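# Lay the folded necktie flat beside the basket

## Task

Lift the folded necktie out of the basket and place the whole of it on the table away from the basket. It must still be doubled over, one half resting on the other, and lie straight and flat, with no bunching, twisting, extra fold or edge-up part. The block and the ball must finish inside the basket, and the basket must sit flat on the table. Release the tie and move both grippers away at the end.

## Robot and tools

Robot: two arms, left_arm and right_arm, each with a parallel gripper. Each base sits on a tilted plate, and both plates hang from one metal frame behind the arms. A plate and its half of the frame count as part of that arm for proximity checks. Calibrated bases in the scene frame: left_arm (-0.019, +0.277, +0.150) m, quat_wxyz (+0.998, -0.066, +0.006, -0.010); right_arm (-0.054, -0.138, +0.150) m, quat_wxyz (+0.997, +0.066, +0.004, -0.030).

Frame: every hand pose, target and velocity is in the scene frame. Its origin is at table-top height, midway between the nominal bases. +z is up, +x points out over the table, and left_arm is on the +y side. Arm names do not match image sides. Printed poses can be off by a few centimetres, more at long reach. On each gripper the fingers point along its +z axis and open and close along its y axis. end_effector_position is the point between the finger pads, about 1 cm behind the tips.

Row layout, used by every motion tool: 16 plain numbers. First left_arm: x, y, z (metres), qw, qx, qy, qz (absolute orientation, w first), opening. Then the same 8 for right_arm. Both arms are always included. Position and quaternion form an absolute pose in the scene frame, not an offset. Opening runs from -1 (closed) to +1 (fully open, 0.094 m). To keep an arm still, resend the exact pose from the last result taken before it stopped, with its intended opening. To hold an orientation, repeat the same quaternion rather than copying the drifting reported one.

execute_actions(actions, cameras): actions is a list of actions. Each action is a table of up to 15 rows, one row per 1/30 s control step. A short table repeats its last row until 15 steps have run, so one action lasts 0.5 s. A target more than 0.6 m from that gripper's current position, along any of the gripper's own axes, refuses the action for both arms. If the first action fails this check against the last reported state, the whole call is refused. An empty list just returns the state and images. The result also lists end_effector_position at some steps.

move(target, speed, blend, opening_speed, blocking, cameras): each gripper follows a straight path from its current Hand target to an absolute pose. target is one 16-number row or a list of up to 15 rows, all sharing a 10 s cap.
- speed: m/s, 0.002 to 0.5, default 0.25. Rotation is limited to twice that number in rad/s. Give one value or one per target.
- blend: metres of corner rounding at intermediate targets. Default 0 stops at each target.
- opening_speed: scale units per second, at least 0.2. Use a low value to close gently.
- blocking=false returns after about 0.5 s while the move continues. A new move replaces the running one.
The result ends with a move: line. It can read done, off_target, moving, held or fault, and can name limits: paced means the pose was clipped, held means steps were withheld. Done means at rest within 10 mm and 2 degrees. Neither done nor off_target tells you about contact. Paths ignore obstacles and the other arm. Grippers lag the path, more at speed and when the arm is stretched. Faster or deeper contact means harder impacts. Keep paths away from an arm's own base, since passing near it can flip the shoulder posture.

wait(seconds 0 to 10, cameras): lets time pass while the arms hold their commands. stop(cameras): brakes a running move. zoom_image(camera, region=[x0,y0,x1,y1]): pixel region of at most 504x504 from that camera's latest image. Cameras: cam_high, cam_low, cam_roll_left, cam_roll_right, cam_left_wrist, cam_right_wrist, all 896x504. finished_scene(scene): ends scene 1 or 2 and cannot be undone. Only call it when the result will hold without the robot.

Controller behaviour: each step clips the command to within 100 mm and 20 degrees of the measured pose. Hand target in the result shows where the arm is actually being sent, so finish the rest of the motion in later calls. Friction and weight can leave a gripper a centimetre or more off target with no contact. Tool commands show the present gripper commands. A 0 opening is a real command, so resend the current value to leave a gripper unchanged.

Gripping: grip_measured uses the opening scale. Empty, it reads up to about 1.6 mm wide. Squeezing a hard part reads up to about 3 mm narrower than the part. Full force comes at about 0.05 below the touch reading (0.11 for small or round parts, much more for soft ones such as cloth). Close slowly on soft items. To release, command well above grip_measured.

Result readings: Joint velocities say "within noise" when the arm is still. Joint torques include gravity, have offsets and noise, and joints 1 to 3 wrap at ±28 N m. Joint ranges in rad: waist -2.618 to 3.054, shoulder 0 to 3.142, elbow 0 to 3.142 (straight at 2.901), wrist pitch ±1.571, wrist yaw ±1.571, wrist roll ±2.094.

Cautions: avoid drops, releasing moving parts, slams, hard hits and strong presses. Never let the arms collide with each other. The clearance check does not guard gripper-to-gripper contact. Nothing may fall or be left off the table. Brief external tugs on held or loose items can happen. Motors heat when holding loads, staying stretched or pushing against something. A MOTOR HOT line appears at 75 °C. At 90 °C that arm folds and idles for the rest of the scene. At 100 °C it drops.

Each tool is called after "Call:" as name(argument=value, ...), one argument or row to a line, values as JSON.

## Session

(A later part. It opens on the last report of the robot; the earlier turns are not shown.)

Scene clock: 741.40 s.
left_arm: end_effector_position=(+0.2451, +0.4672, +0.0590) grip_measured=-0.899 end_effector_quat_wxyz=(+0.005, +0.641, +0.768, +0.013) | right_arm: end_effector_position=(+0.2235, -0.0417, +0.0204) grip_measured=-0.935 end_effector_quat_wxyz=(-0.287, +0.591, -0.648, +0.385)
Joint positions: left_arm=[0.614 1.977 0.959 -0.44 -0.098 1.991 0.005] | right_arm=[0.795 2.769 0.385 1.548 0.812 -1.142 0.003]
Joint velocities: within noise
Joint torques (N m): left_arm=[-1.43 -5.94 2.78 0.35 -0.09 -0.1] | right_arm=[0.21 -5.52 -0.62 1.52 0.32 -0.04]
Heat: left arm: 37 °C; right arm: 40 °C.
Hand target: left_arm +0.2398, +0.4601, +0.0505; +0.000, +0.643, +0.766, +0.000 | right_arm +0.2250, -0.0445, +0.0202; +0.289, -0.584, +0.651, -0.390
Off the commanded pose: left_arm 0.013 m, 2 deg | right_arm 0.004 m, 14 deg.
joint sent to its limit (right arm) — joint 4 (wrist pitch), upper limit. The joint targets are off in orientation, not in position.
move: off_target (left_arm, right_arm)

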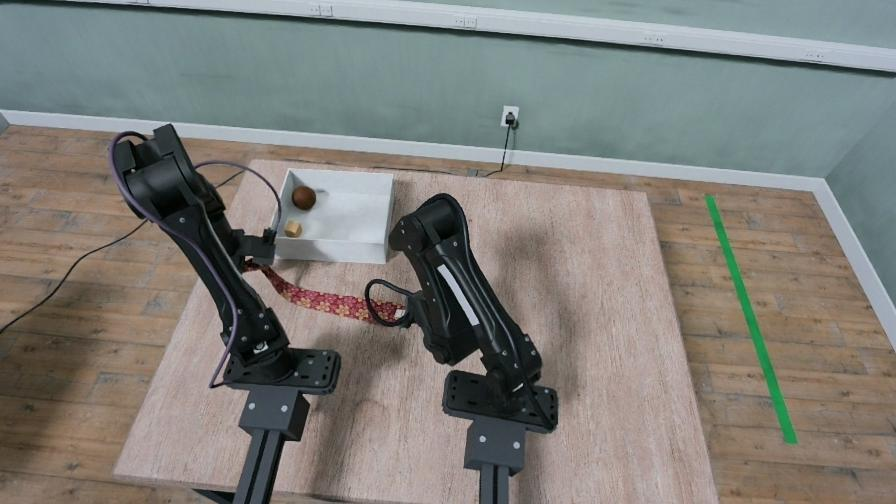

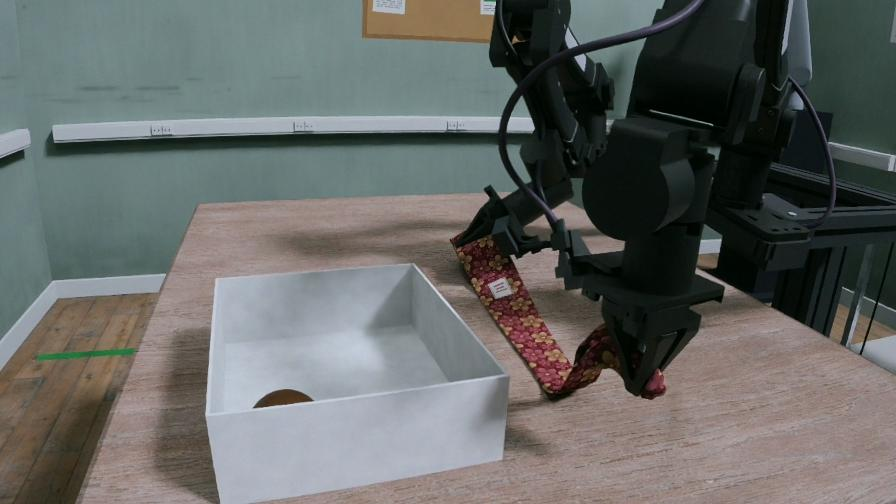

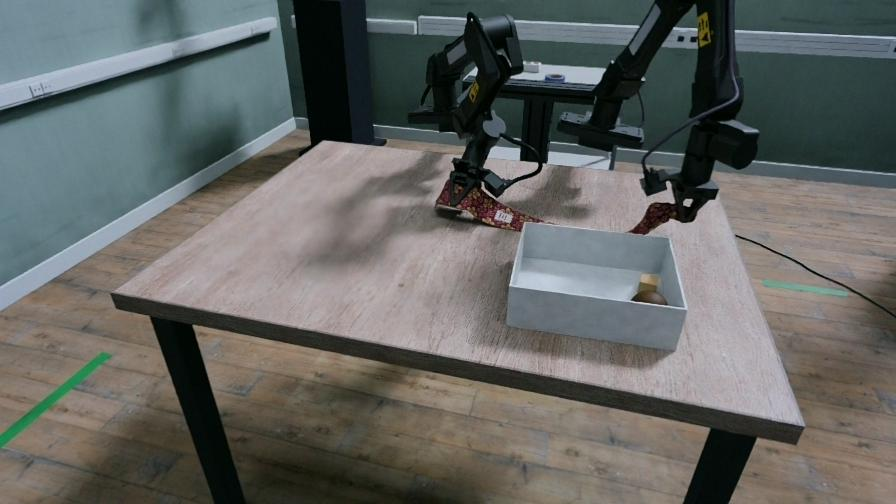

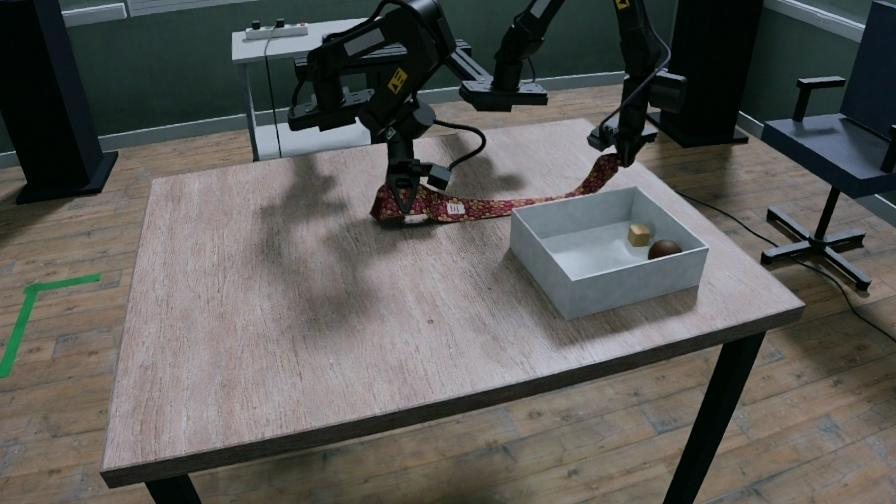

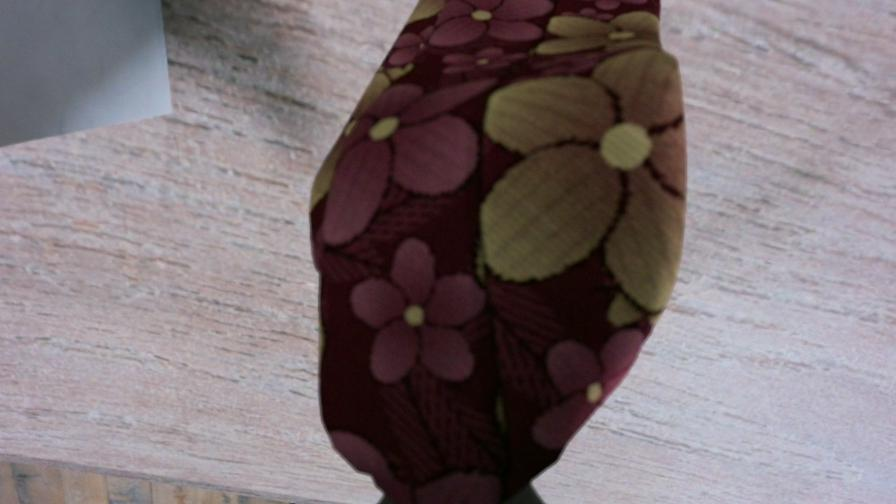

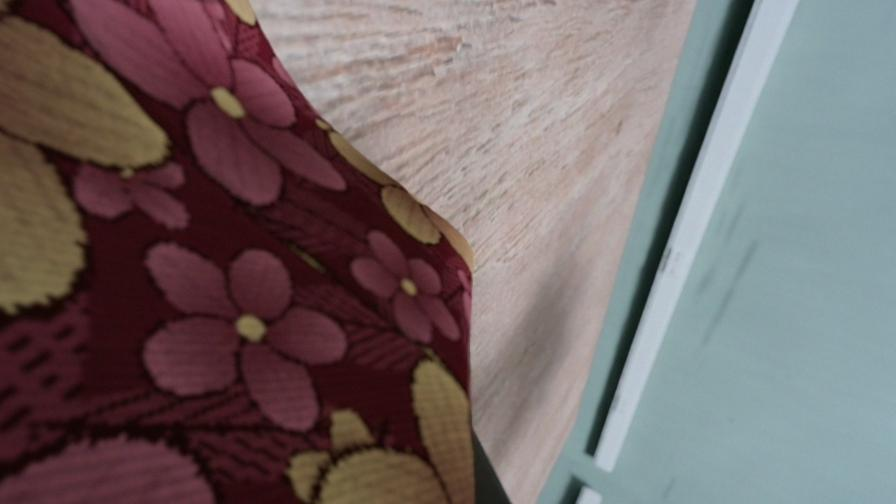

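Call:
move(
  target=[0.24,0.458,0.01,0.0,0.6428,0.766,0.0,-1,0.25,-0.045,0.012,0.3536,-0.6124,0.6124,-0.3536,-1],
  speed=0.06,
)

Call:
zoom_image(
  camera="cam_low",
  region=[380, 180, 760, 440],
)

Call:
zoom_image(
  camera="cam_roll_right",
  region=[340, 120, 680, 300],
)

Scene clock: 756.07 s.
left_arm: end_effector_position=(+0.2482, +0.4646, +0.0198) grip_measured=-0.899 end_effector_quat_wxyz=(+0.006, +0.640, +0.768, +0.015) | right_arm: end_effector_position=(+0.2392, -0.0487, +0.0010) grip_measured=-0.935 end_effector_quat_wxyz=(-0.276, +0.630, -0.642, +0.337)
Joint positions: left_arm=[0.614 2.106 0.945 -0.293 -0.098 1.991 0.005] | right_arm=[0.623 2.769 0.41 1.548 0.592 -1.295 0.003]
Joint velocities: within noise
Joint torques (N m): left_arm=[-0.79 -6.01 2.07 0.36 -0.07 0.03] | right_arm=[0.34 -9.22 -0.5 1.59 0.08 -0.05]
Heat: left arm: 37 °C; right arm: 39 °C.
Hand target: left_arm +0.2398, +0.4579, +0.0105; +0.000, +0.643, +0.766, +0.000 | right_arm +0.2501, -0.0448, +0.0123; -0.297, +0.617, -0.643, +0.342
Off the commanded pose: left_arm 0.014 m, 2 deg | right_arm 0.016 m, 10 deg.
joint sent to its limit (right arm) — joint 4 (wrist pitch), upper limit. The joint targets are off in orientation, not in position.
move: off_target (left_arm, right_arm)

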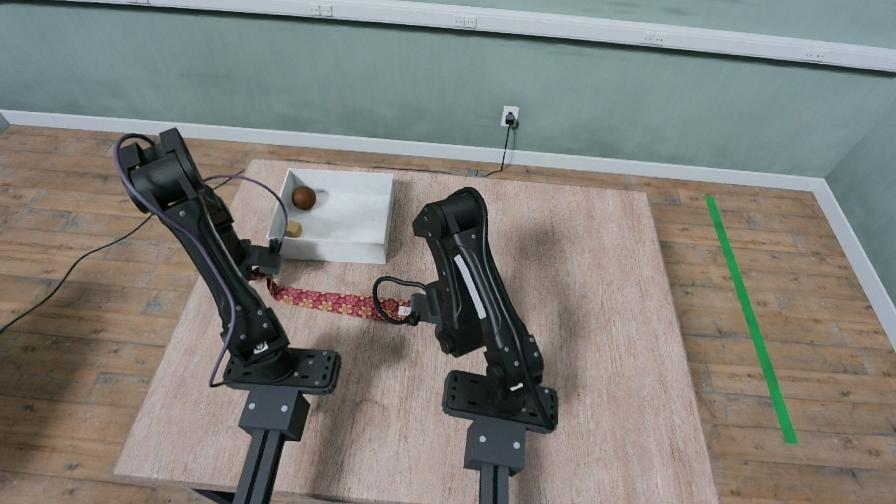

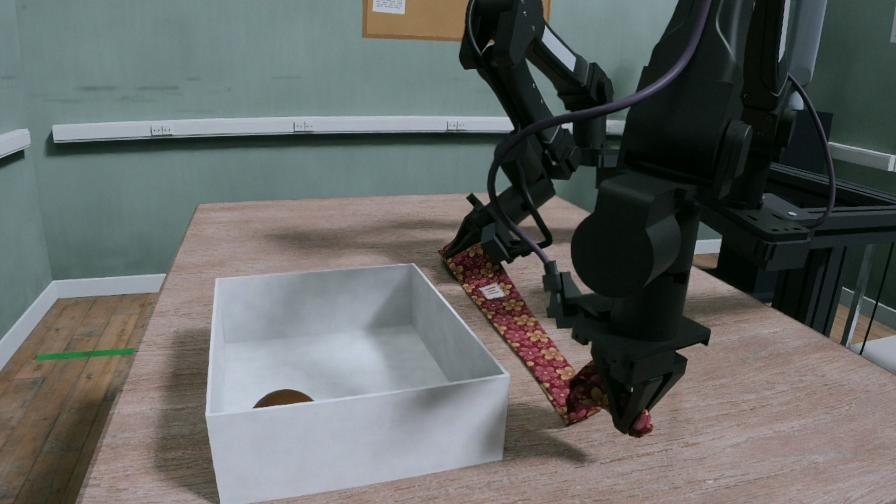

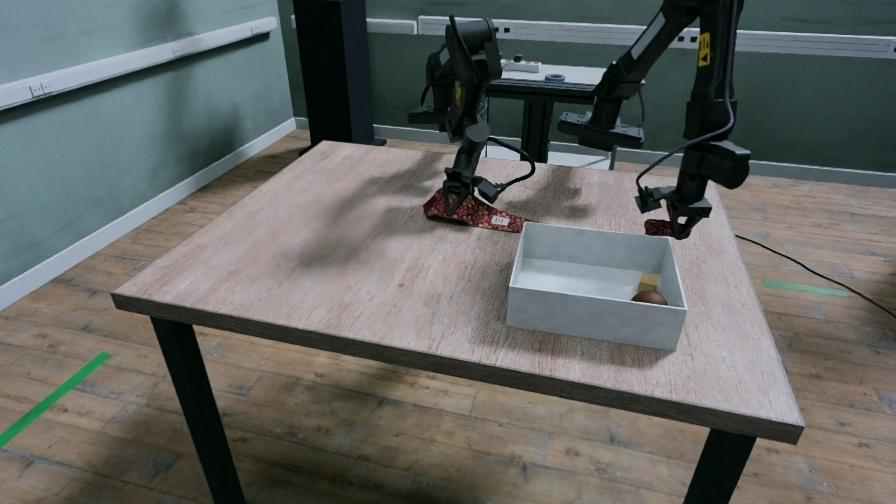

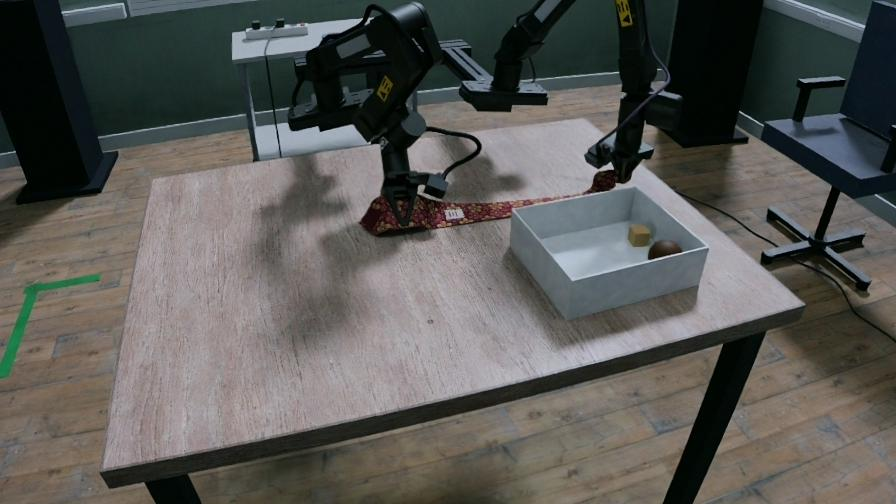

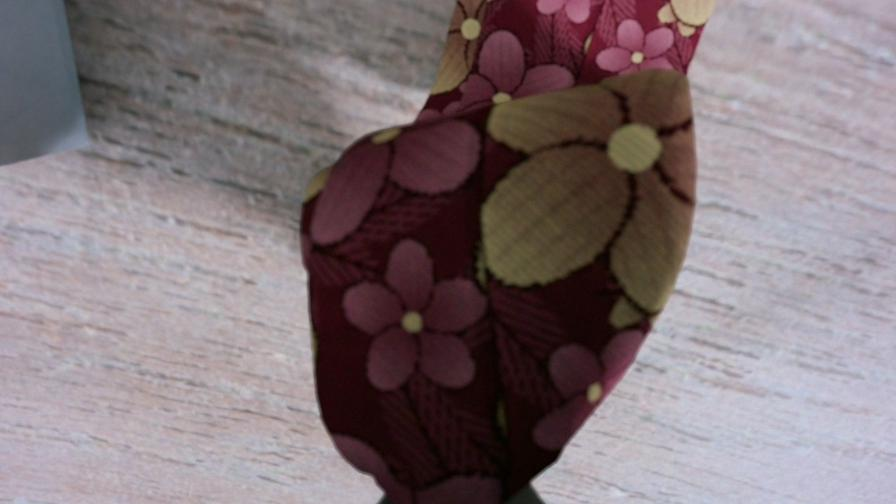

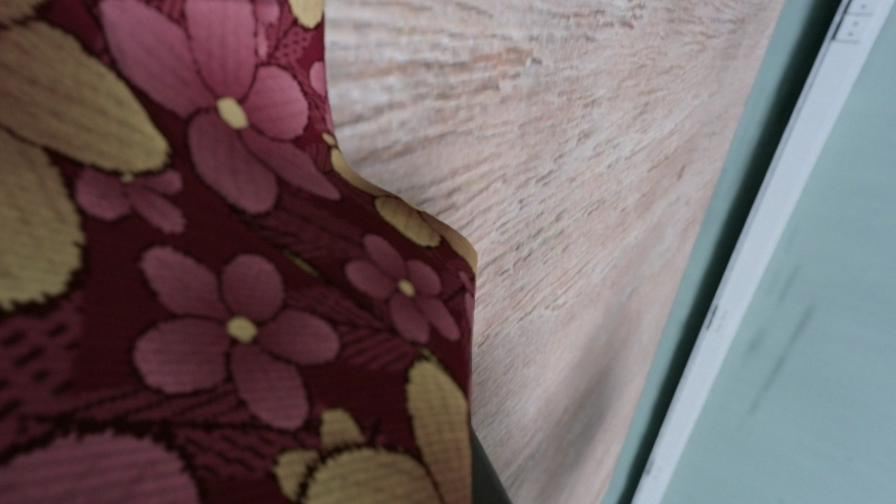

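Scaled by 1.326 from the camera's 896x504 image, which has a finer 1280x720 frame.

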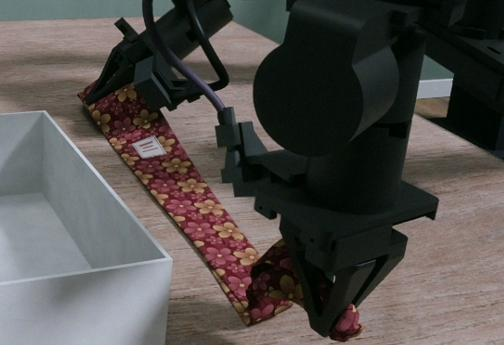

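Scaled by 1.482 from the camera's 896x504 image, which has a finer 1280x720 frame.

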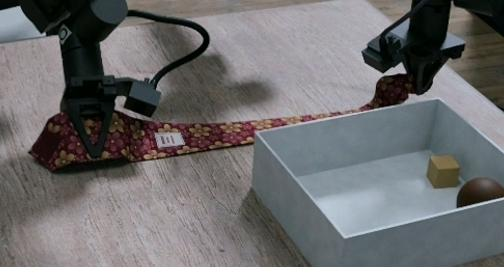

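Call:
move(
  target=[0.235,0.465,0.015,0.0,0.6428,0.766,0.0,-1,0.245,-0.075,0.018,0.3536,-0.6124,0.6124,-0.3536,-1],
  speed=0.05,
)

Call:
zoom_image(
  camera="cam_low",
  region=[380, 180, 760, 440],
)

Call:
zoom_image(
  camera="cam_roll_right",
  region=[340, 120, 680, 300],
)

Scene clock: 770.90 s.
left_arm: end_effector_position=(+0.2444, +0.4697, +0.0192) grip_measured=-0.899 end_effector_quat_wxyz=(+0.004, +0.642, +0.767, +0.015) | right_arm: end_effector_position=(+0.2385, -0.0750, +0.0075) grip_measured=-0.935 end_effector_quat_wxyz=(-0.260, +0.633, -0.654, +0.323)
Joint positions: left_arm=[0.633 2.106 0.945 -0.292 -0.098 2.014 0.005] | right_arm=[0.497 2.703 0.343 1.549 0.5 -1.364 0.003]
Joint velocities: within noise
Joint torques (N m): left_arm=[-0.23 -7.25 2.11 0.16 0.01 0] | right_arm=[0.31 -9.03 -2.09 1.57 0.05 -0.04]
Heat: left arm: 37 °C; right arm: 41 °C.
Hand target: left_arm +0.2351, +0.4649, +0.0151; +0.000, +0.643, +0.766, +0.000 | right_arm +0.2451, -0.0747, +0.0180; -0.275, +0.623, -0.654, +0.328
Off the commanded pose: left_arm 0.011 m, 2 deg | right_arm 0.012 m, 12 deg.
joint sent to its limit (right arm) — joint 4 (wrist pitch), upper limit. The joint targets are off in orientation, not in position.
move: off_target (left_arm, right_arm)

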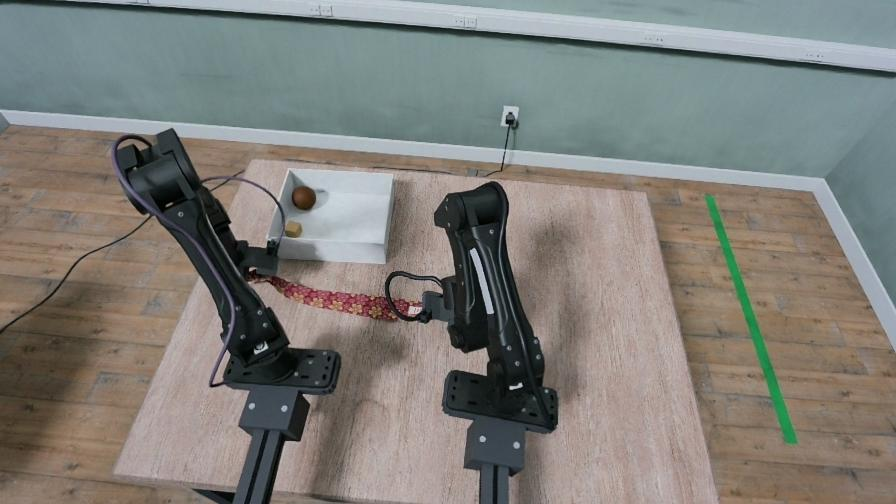

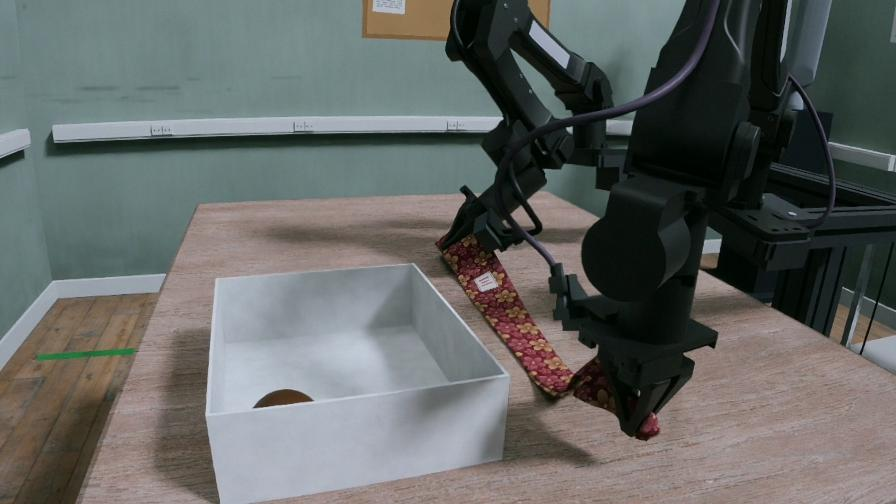

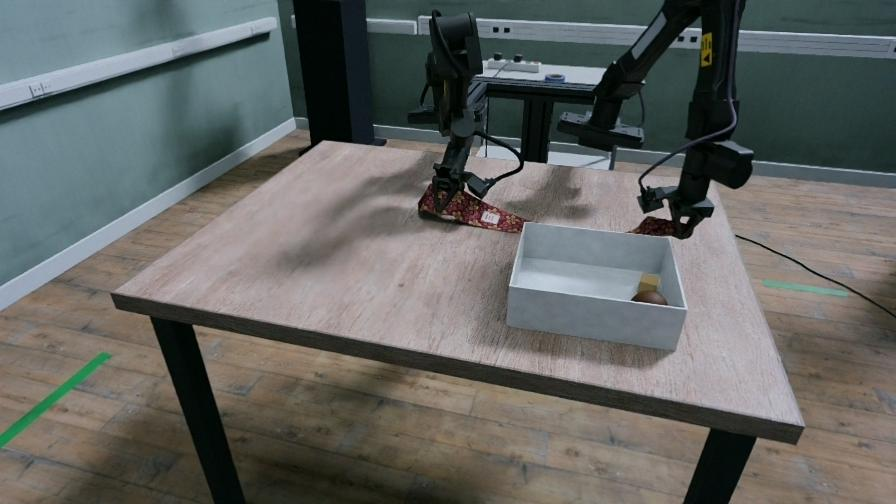

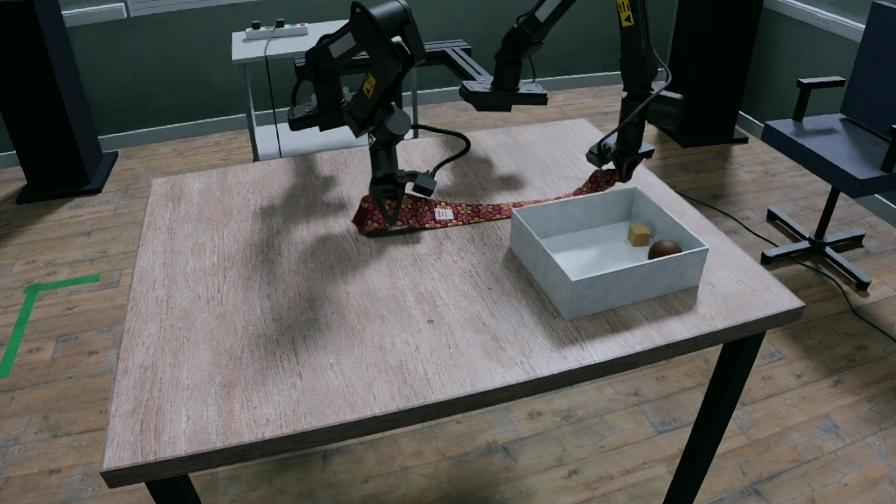

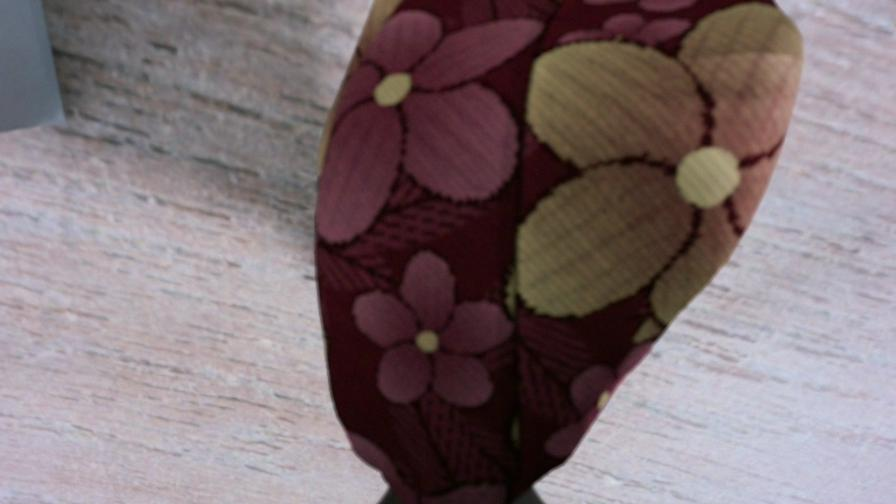

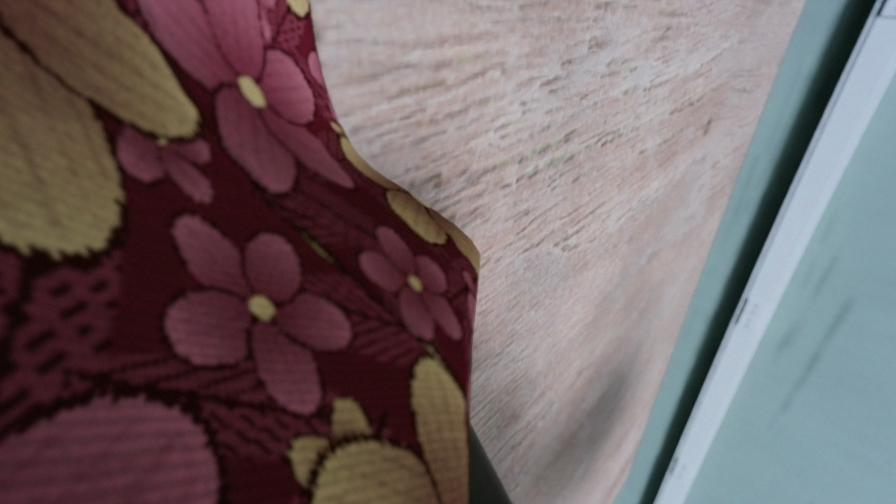

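Scaled by 1.326 from the camera's 896x504 image, which has a finer 1280x720 frame.

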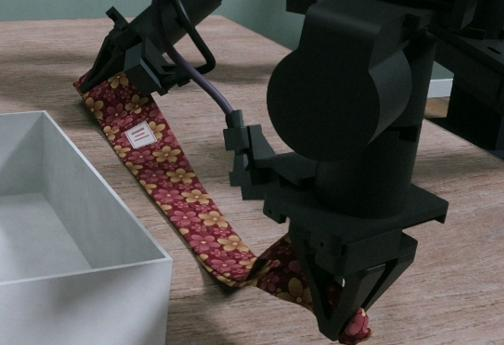

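Scaled by 1.482 from the camera's 896x504 image, which has a finer 1280x720 frame.

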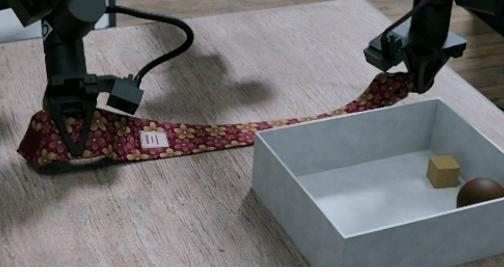

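Call:
move(
  target=[0.235,0.465,0.012,0.0,0.6428,0.766,0.0,-1,0.28,-0.09,0.014,0.3536,-0.6124,0.6124,-0.3536,-1],
  speed=0.05,
)

Call:
zoom_image(
  camera="cam_low",
  region=[380, 180, 760, 440],
)

Call:
zoom_image(
  camera="cam_roll_right",
  region=[340, 120, 680, 300],
)

Scene clock: 803.47 s.
left_arm: end_effector_position=(+0.2444, +0.4697, +0.0192) grip_measured=-0.899 end_effector_quat_wxyz=(+0.004, +0.643, +0.766, +0.015) | right_arm: end_effector_position=(+0.2669, -0.0901, +0.0004) grip_measured=-0.935 end_effector_quat_wxyz=(-0.278, +0.642, -0.645, +0.308)
Joint positions: left_arm=[0.633 2.106 0.945 -0.292 -0.098 2.015 0.005] | right_arm=[0.317 2.698 0.405 1.549 0.321 -1.51 0.003]
Joint velocities: within noise
Joint torques (N m): left_arm=[-0.39 -6.79 1.94 0.29 0.01 0.11] | right_arm=[0.47 -9.65 -0.34 1.67 -0.03 -0.03]
Heat: left arm: 38 °C; right arm: 45 °C.
Hand target: left_arm +0.2350, +0.4649, +0.0123; +0.000, +0.643, +0.766, +0.000 | right_arm +0.2800, -0.0900, +0.0142; -0.299, +0.629, -0.642, +0.321
Off the commanded pose: left_arm 0.013 m, 2 deg | right_arm 0.019 m, 11 deg.
joint sent to its limit (right arm) — joint 4 (wrist pitch), upper limit. The joint targets are off in orientation, not in position.
move: off_target (left_arm, right_arm)

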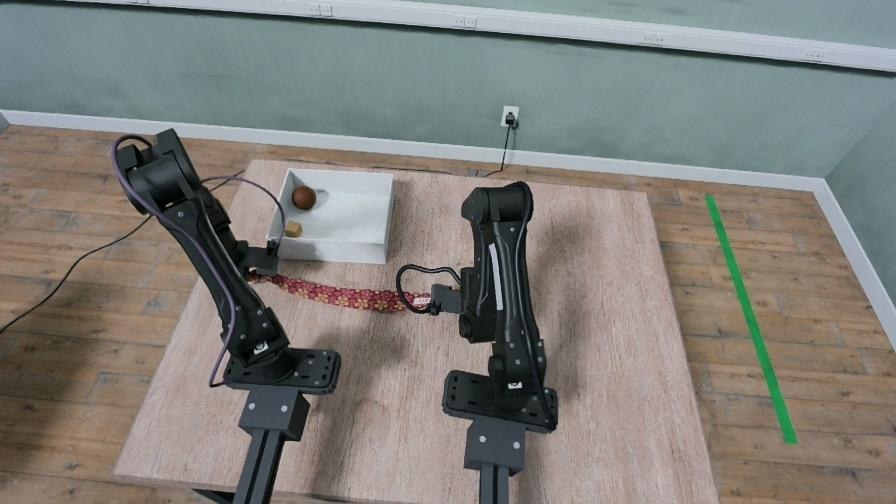

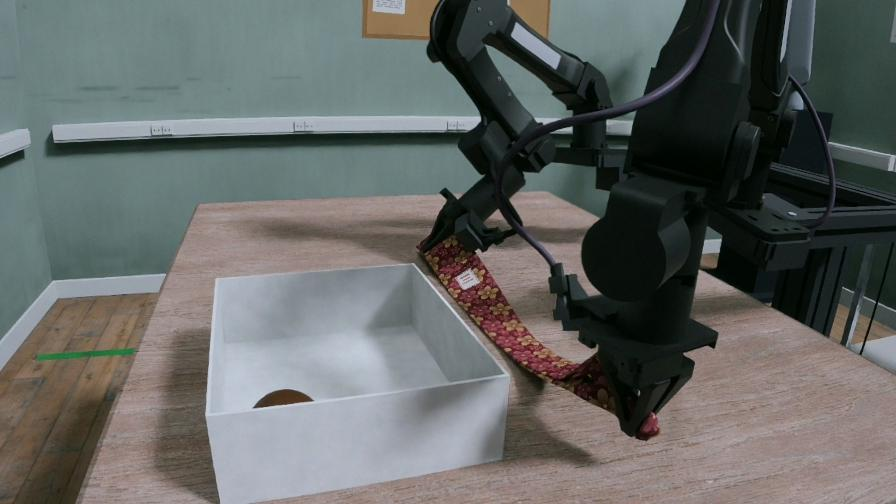

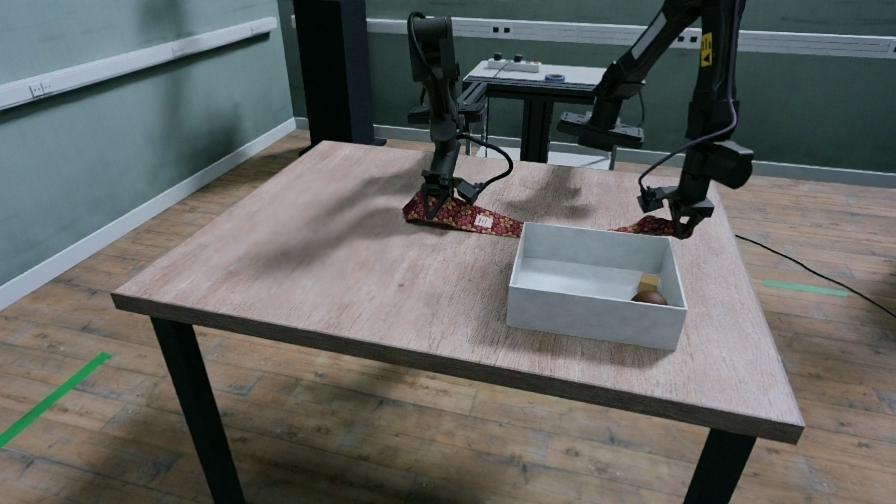

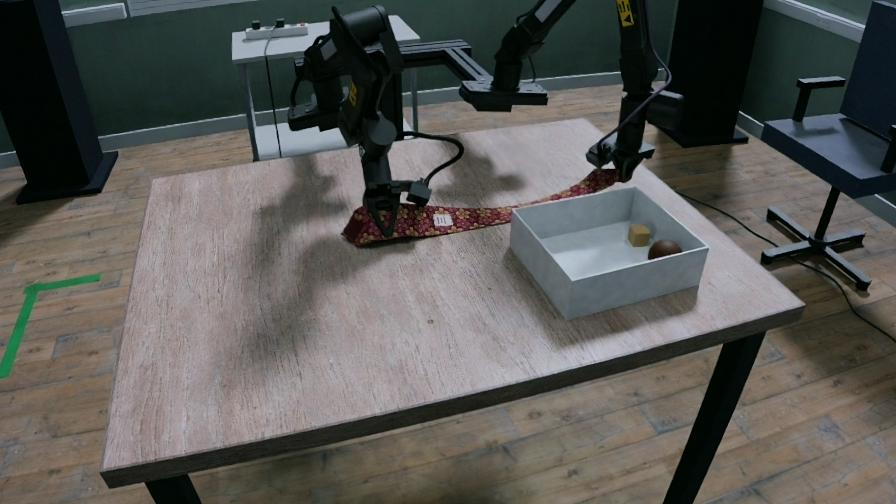

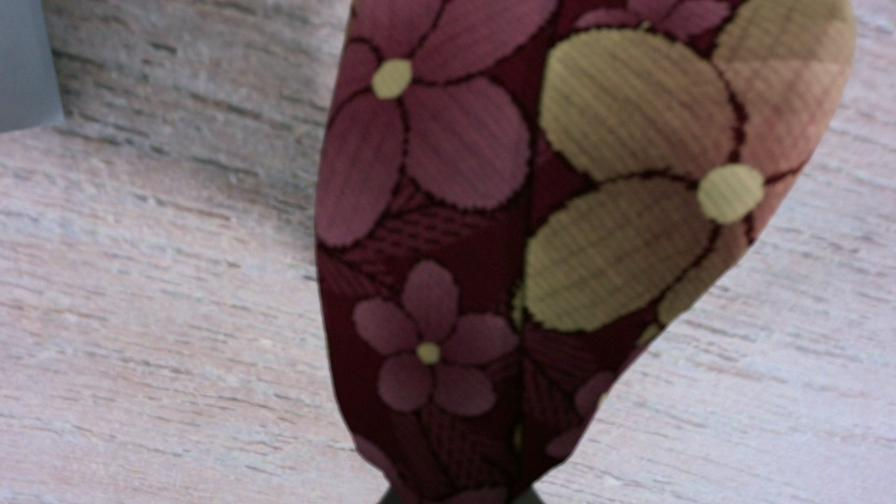

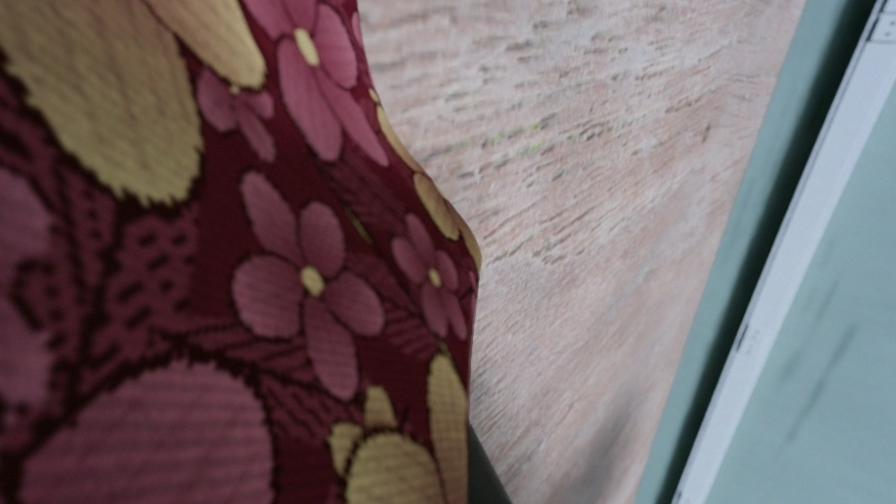

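Scaled by 1.326 from the camera's 896x504 image, which has a finer 1280x720 frame.

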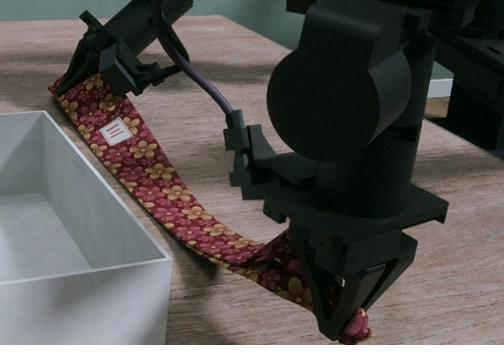

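Scaled by 1.482 from the camera's 896x504 image, which has a finer 1280x720 frame.

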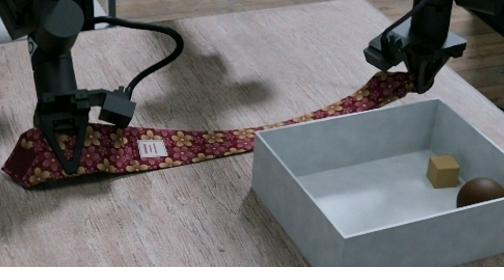

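Call:
move(
  target=[0.235,0.468,-0.010,0.0,0.6428,0.766,0.0,-1,0.28,-0.09,0.014,0.3536,-0.6124,0.6124,-0.3536,-1],
  speed=0.04,
)

Call:
zoom_image(
  camera="cam_low",
  region=[380, 180, 760, 440],
)

Call:
zoom_image(
  camera="cam_roll_right",
  region=[340, 120, 680, 300],
)

Scene clock: 815.07 s.
left_arm: end_effector_position=(+0.2399, +0.4702, -0.0016) grip_measured=-0.899 end_effector_quat_wxyz=(+0.002, +0.643, +0.766, +0.010) | right_arm: end_effector_position=(+0.2669, -0.0900, +0.0004) grip_measured=-0.935 end_effector_quat_wxyz=(-0.278, +0.643, -0.644, +0.308)
Joint positions: left_arm=[0.648 2.177 0.945 -0.231 -0.098 2.029 0.005] | right_arm=[0.317 2.698 0.405 1.549 0.32 -1.512 0.003]
Joint velocities: within noise
Joint torques (N m): left_arm=[-0.29 -6.12 2.84 0.32 0 0.08] | right_arm=[0.38 -9.65 -0.39 1.68 -0.03 -0.05]
Heat: left arm: 38 °C; right arm: 48 °C.
Hand target: left_arm +0.2348, +0.4678, -0.0097; +0.000, +0.643, +0.766, +0.000 | right_arm +0.2800, -0.0900, +0.0141; -0.299, +0.630, -0.642, +0.321
Off the commanded pose: left_arm 0.010 m, 1 deg | right_arm 0.019 m, 11 deg.
joint sent to its limit (right arm) — joint 4 (wrist pitch), upper limit. The joint targets are off in orientation, not in position.
move: off_target (right_arm)

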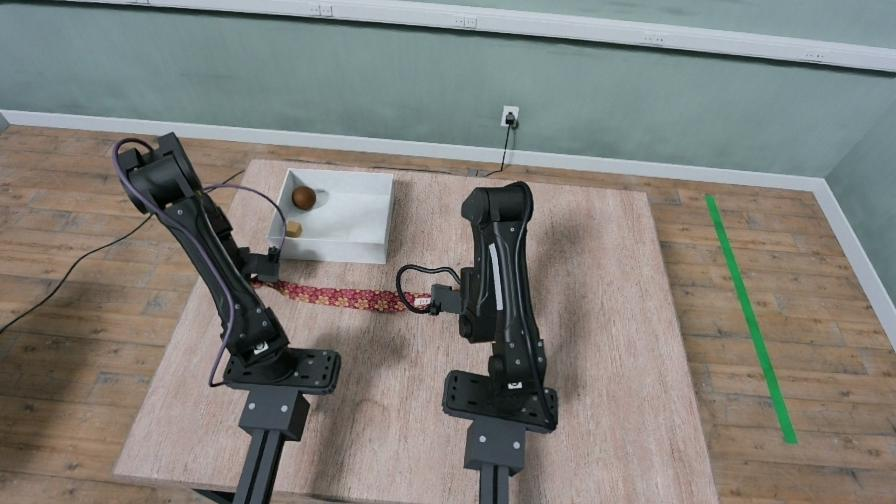

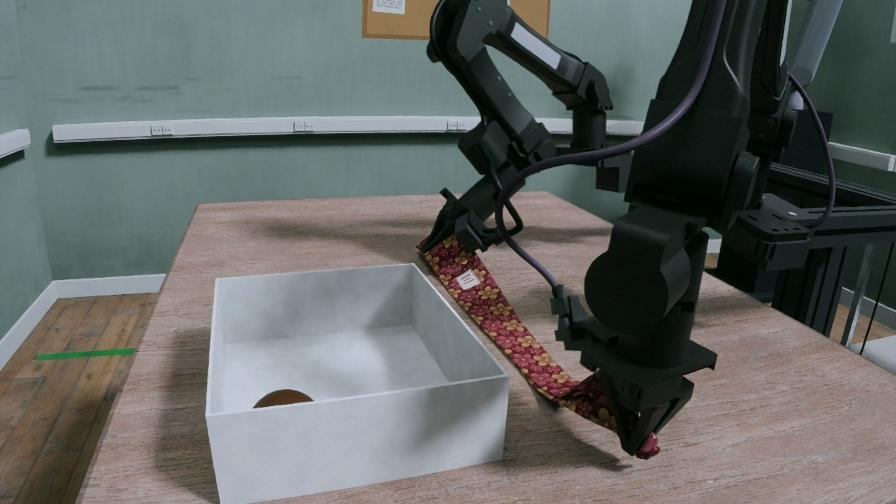

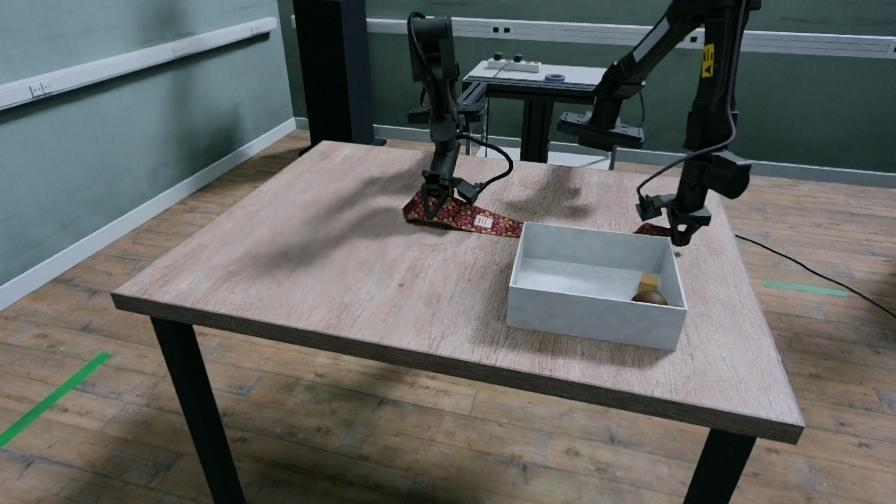

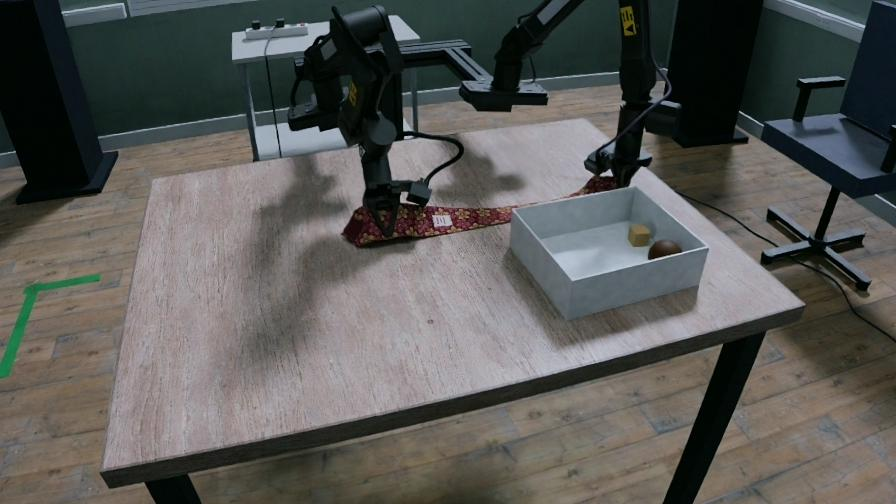

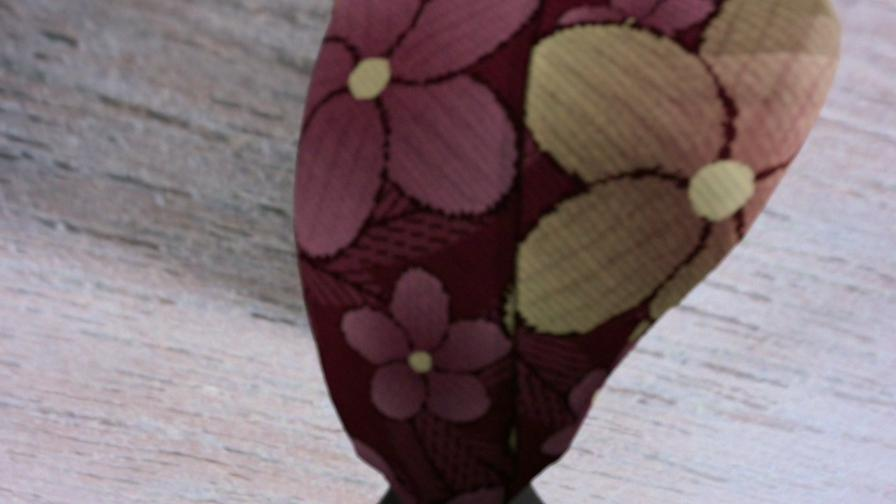

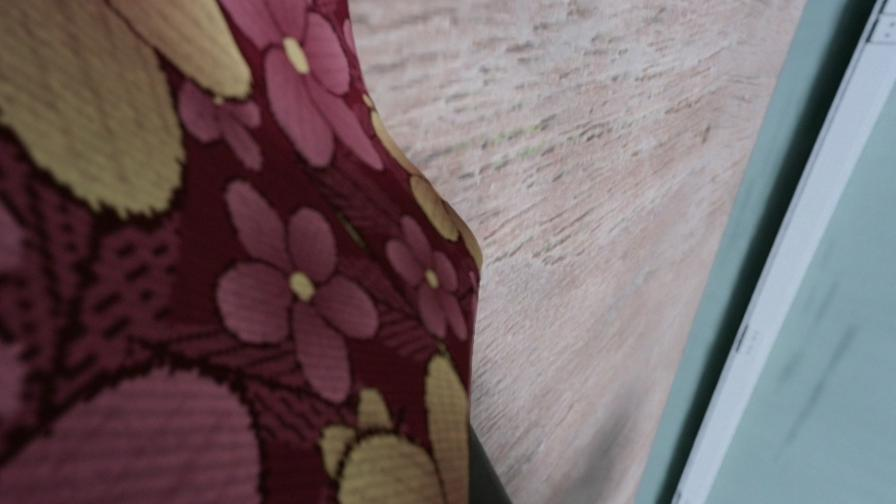

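Scaled by 1.326 from the camera's 896x504 image, which has a finer 1280x720 frame.

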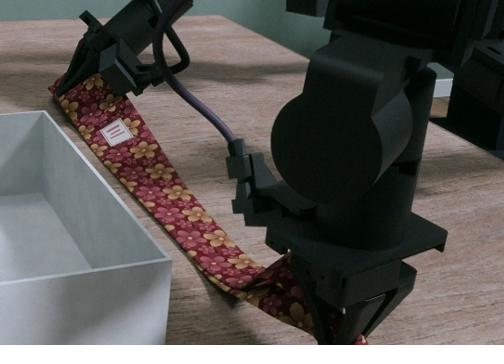

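Scaled by 1.482 from the camera's 896x504 image, which has a finer 1280x720 frame.

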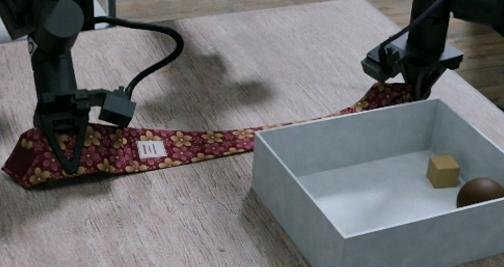

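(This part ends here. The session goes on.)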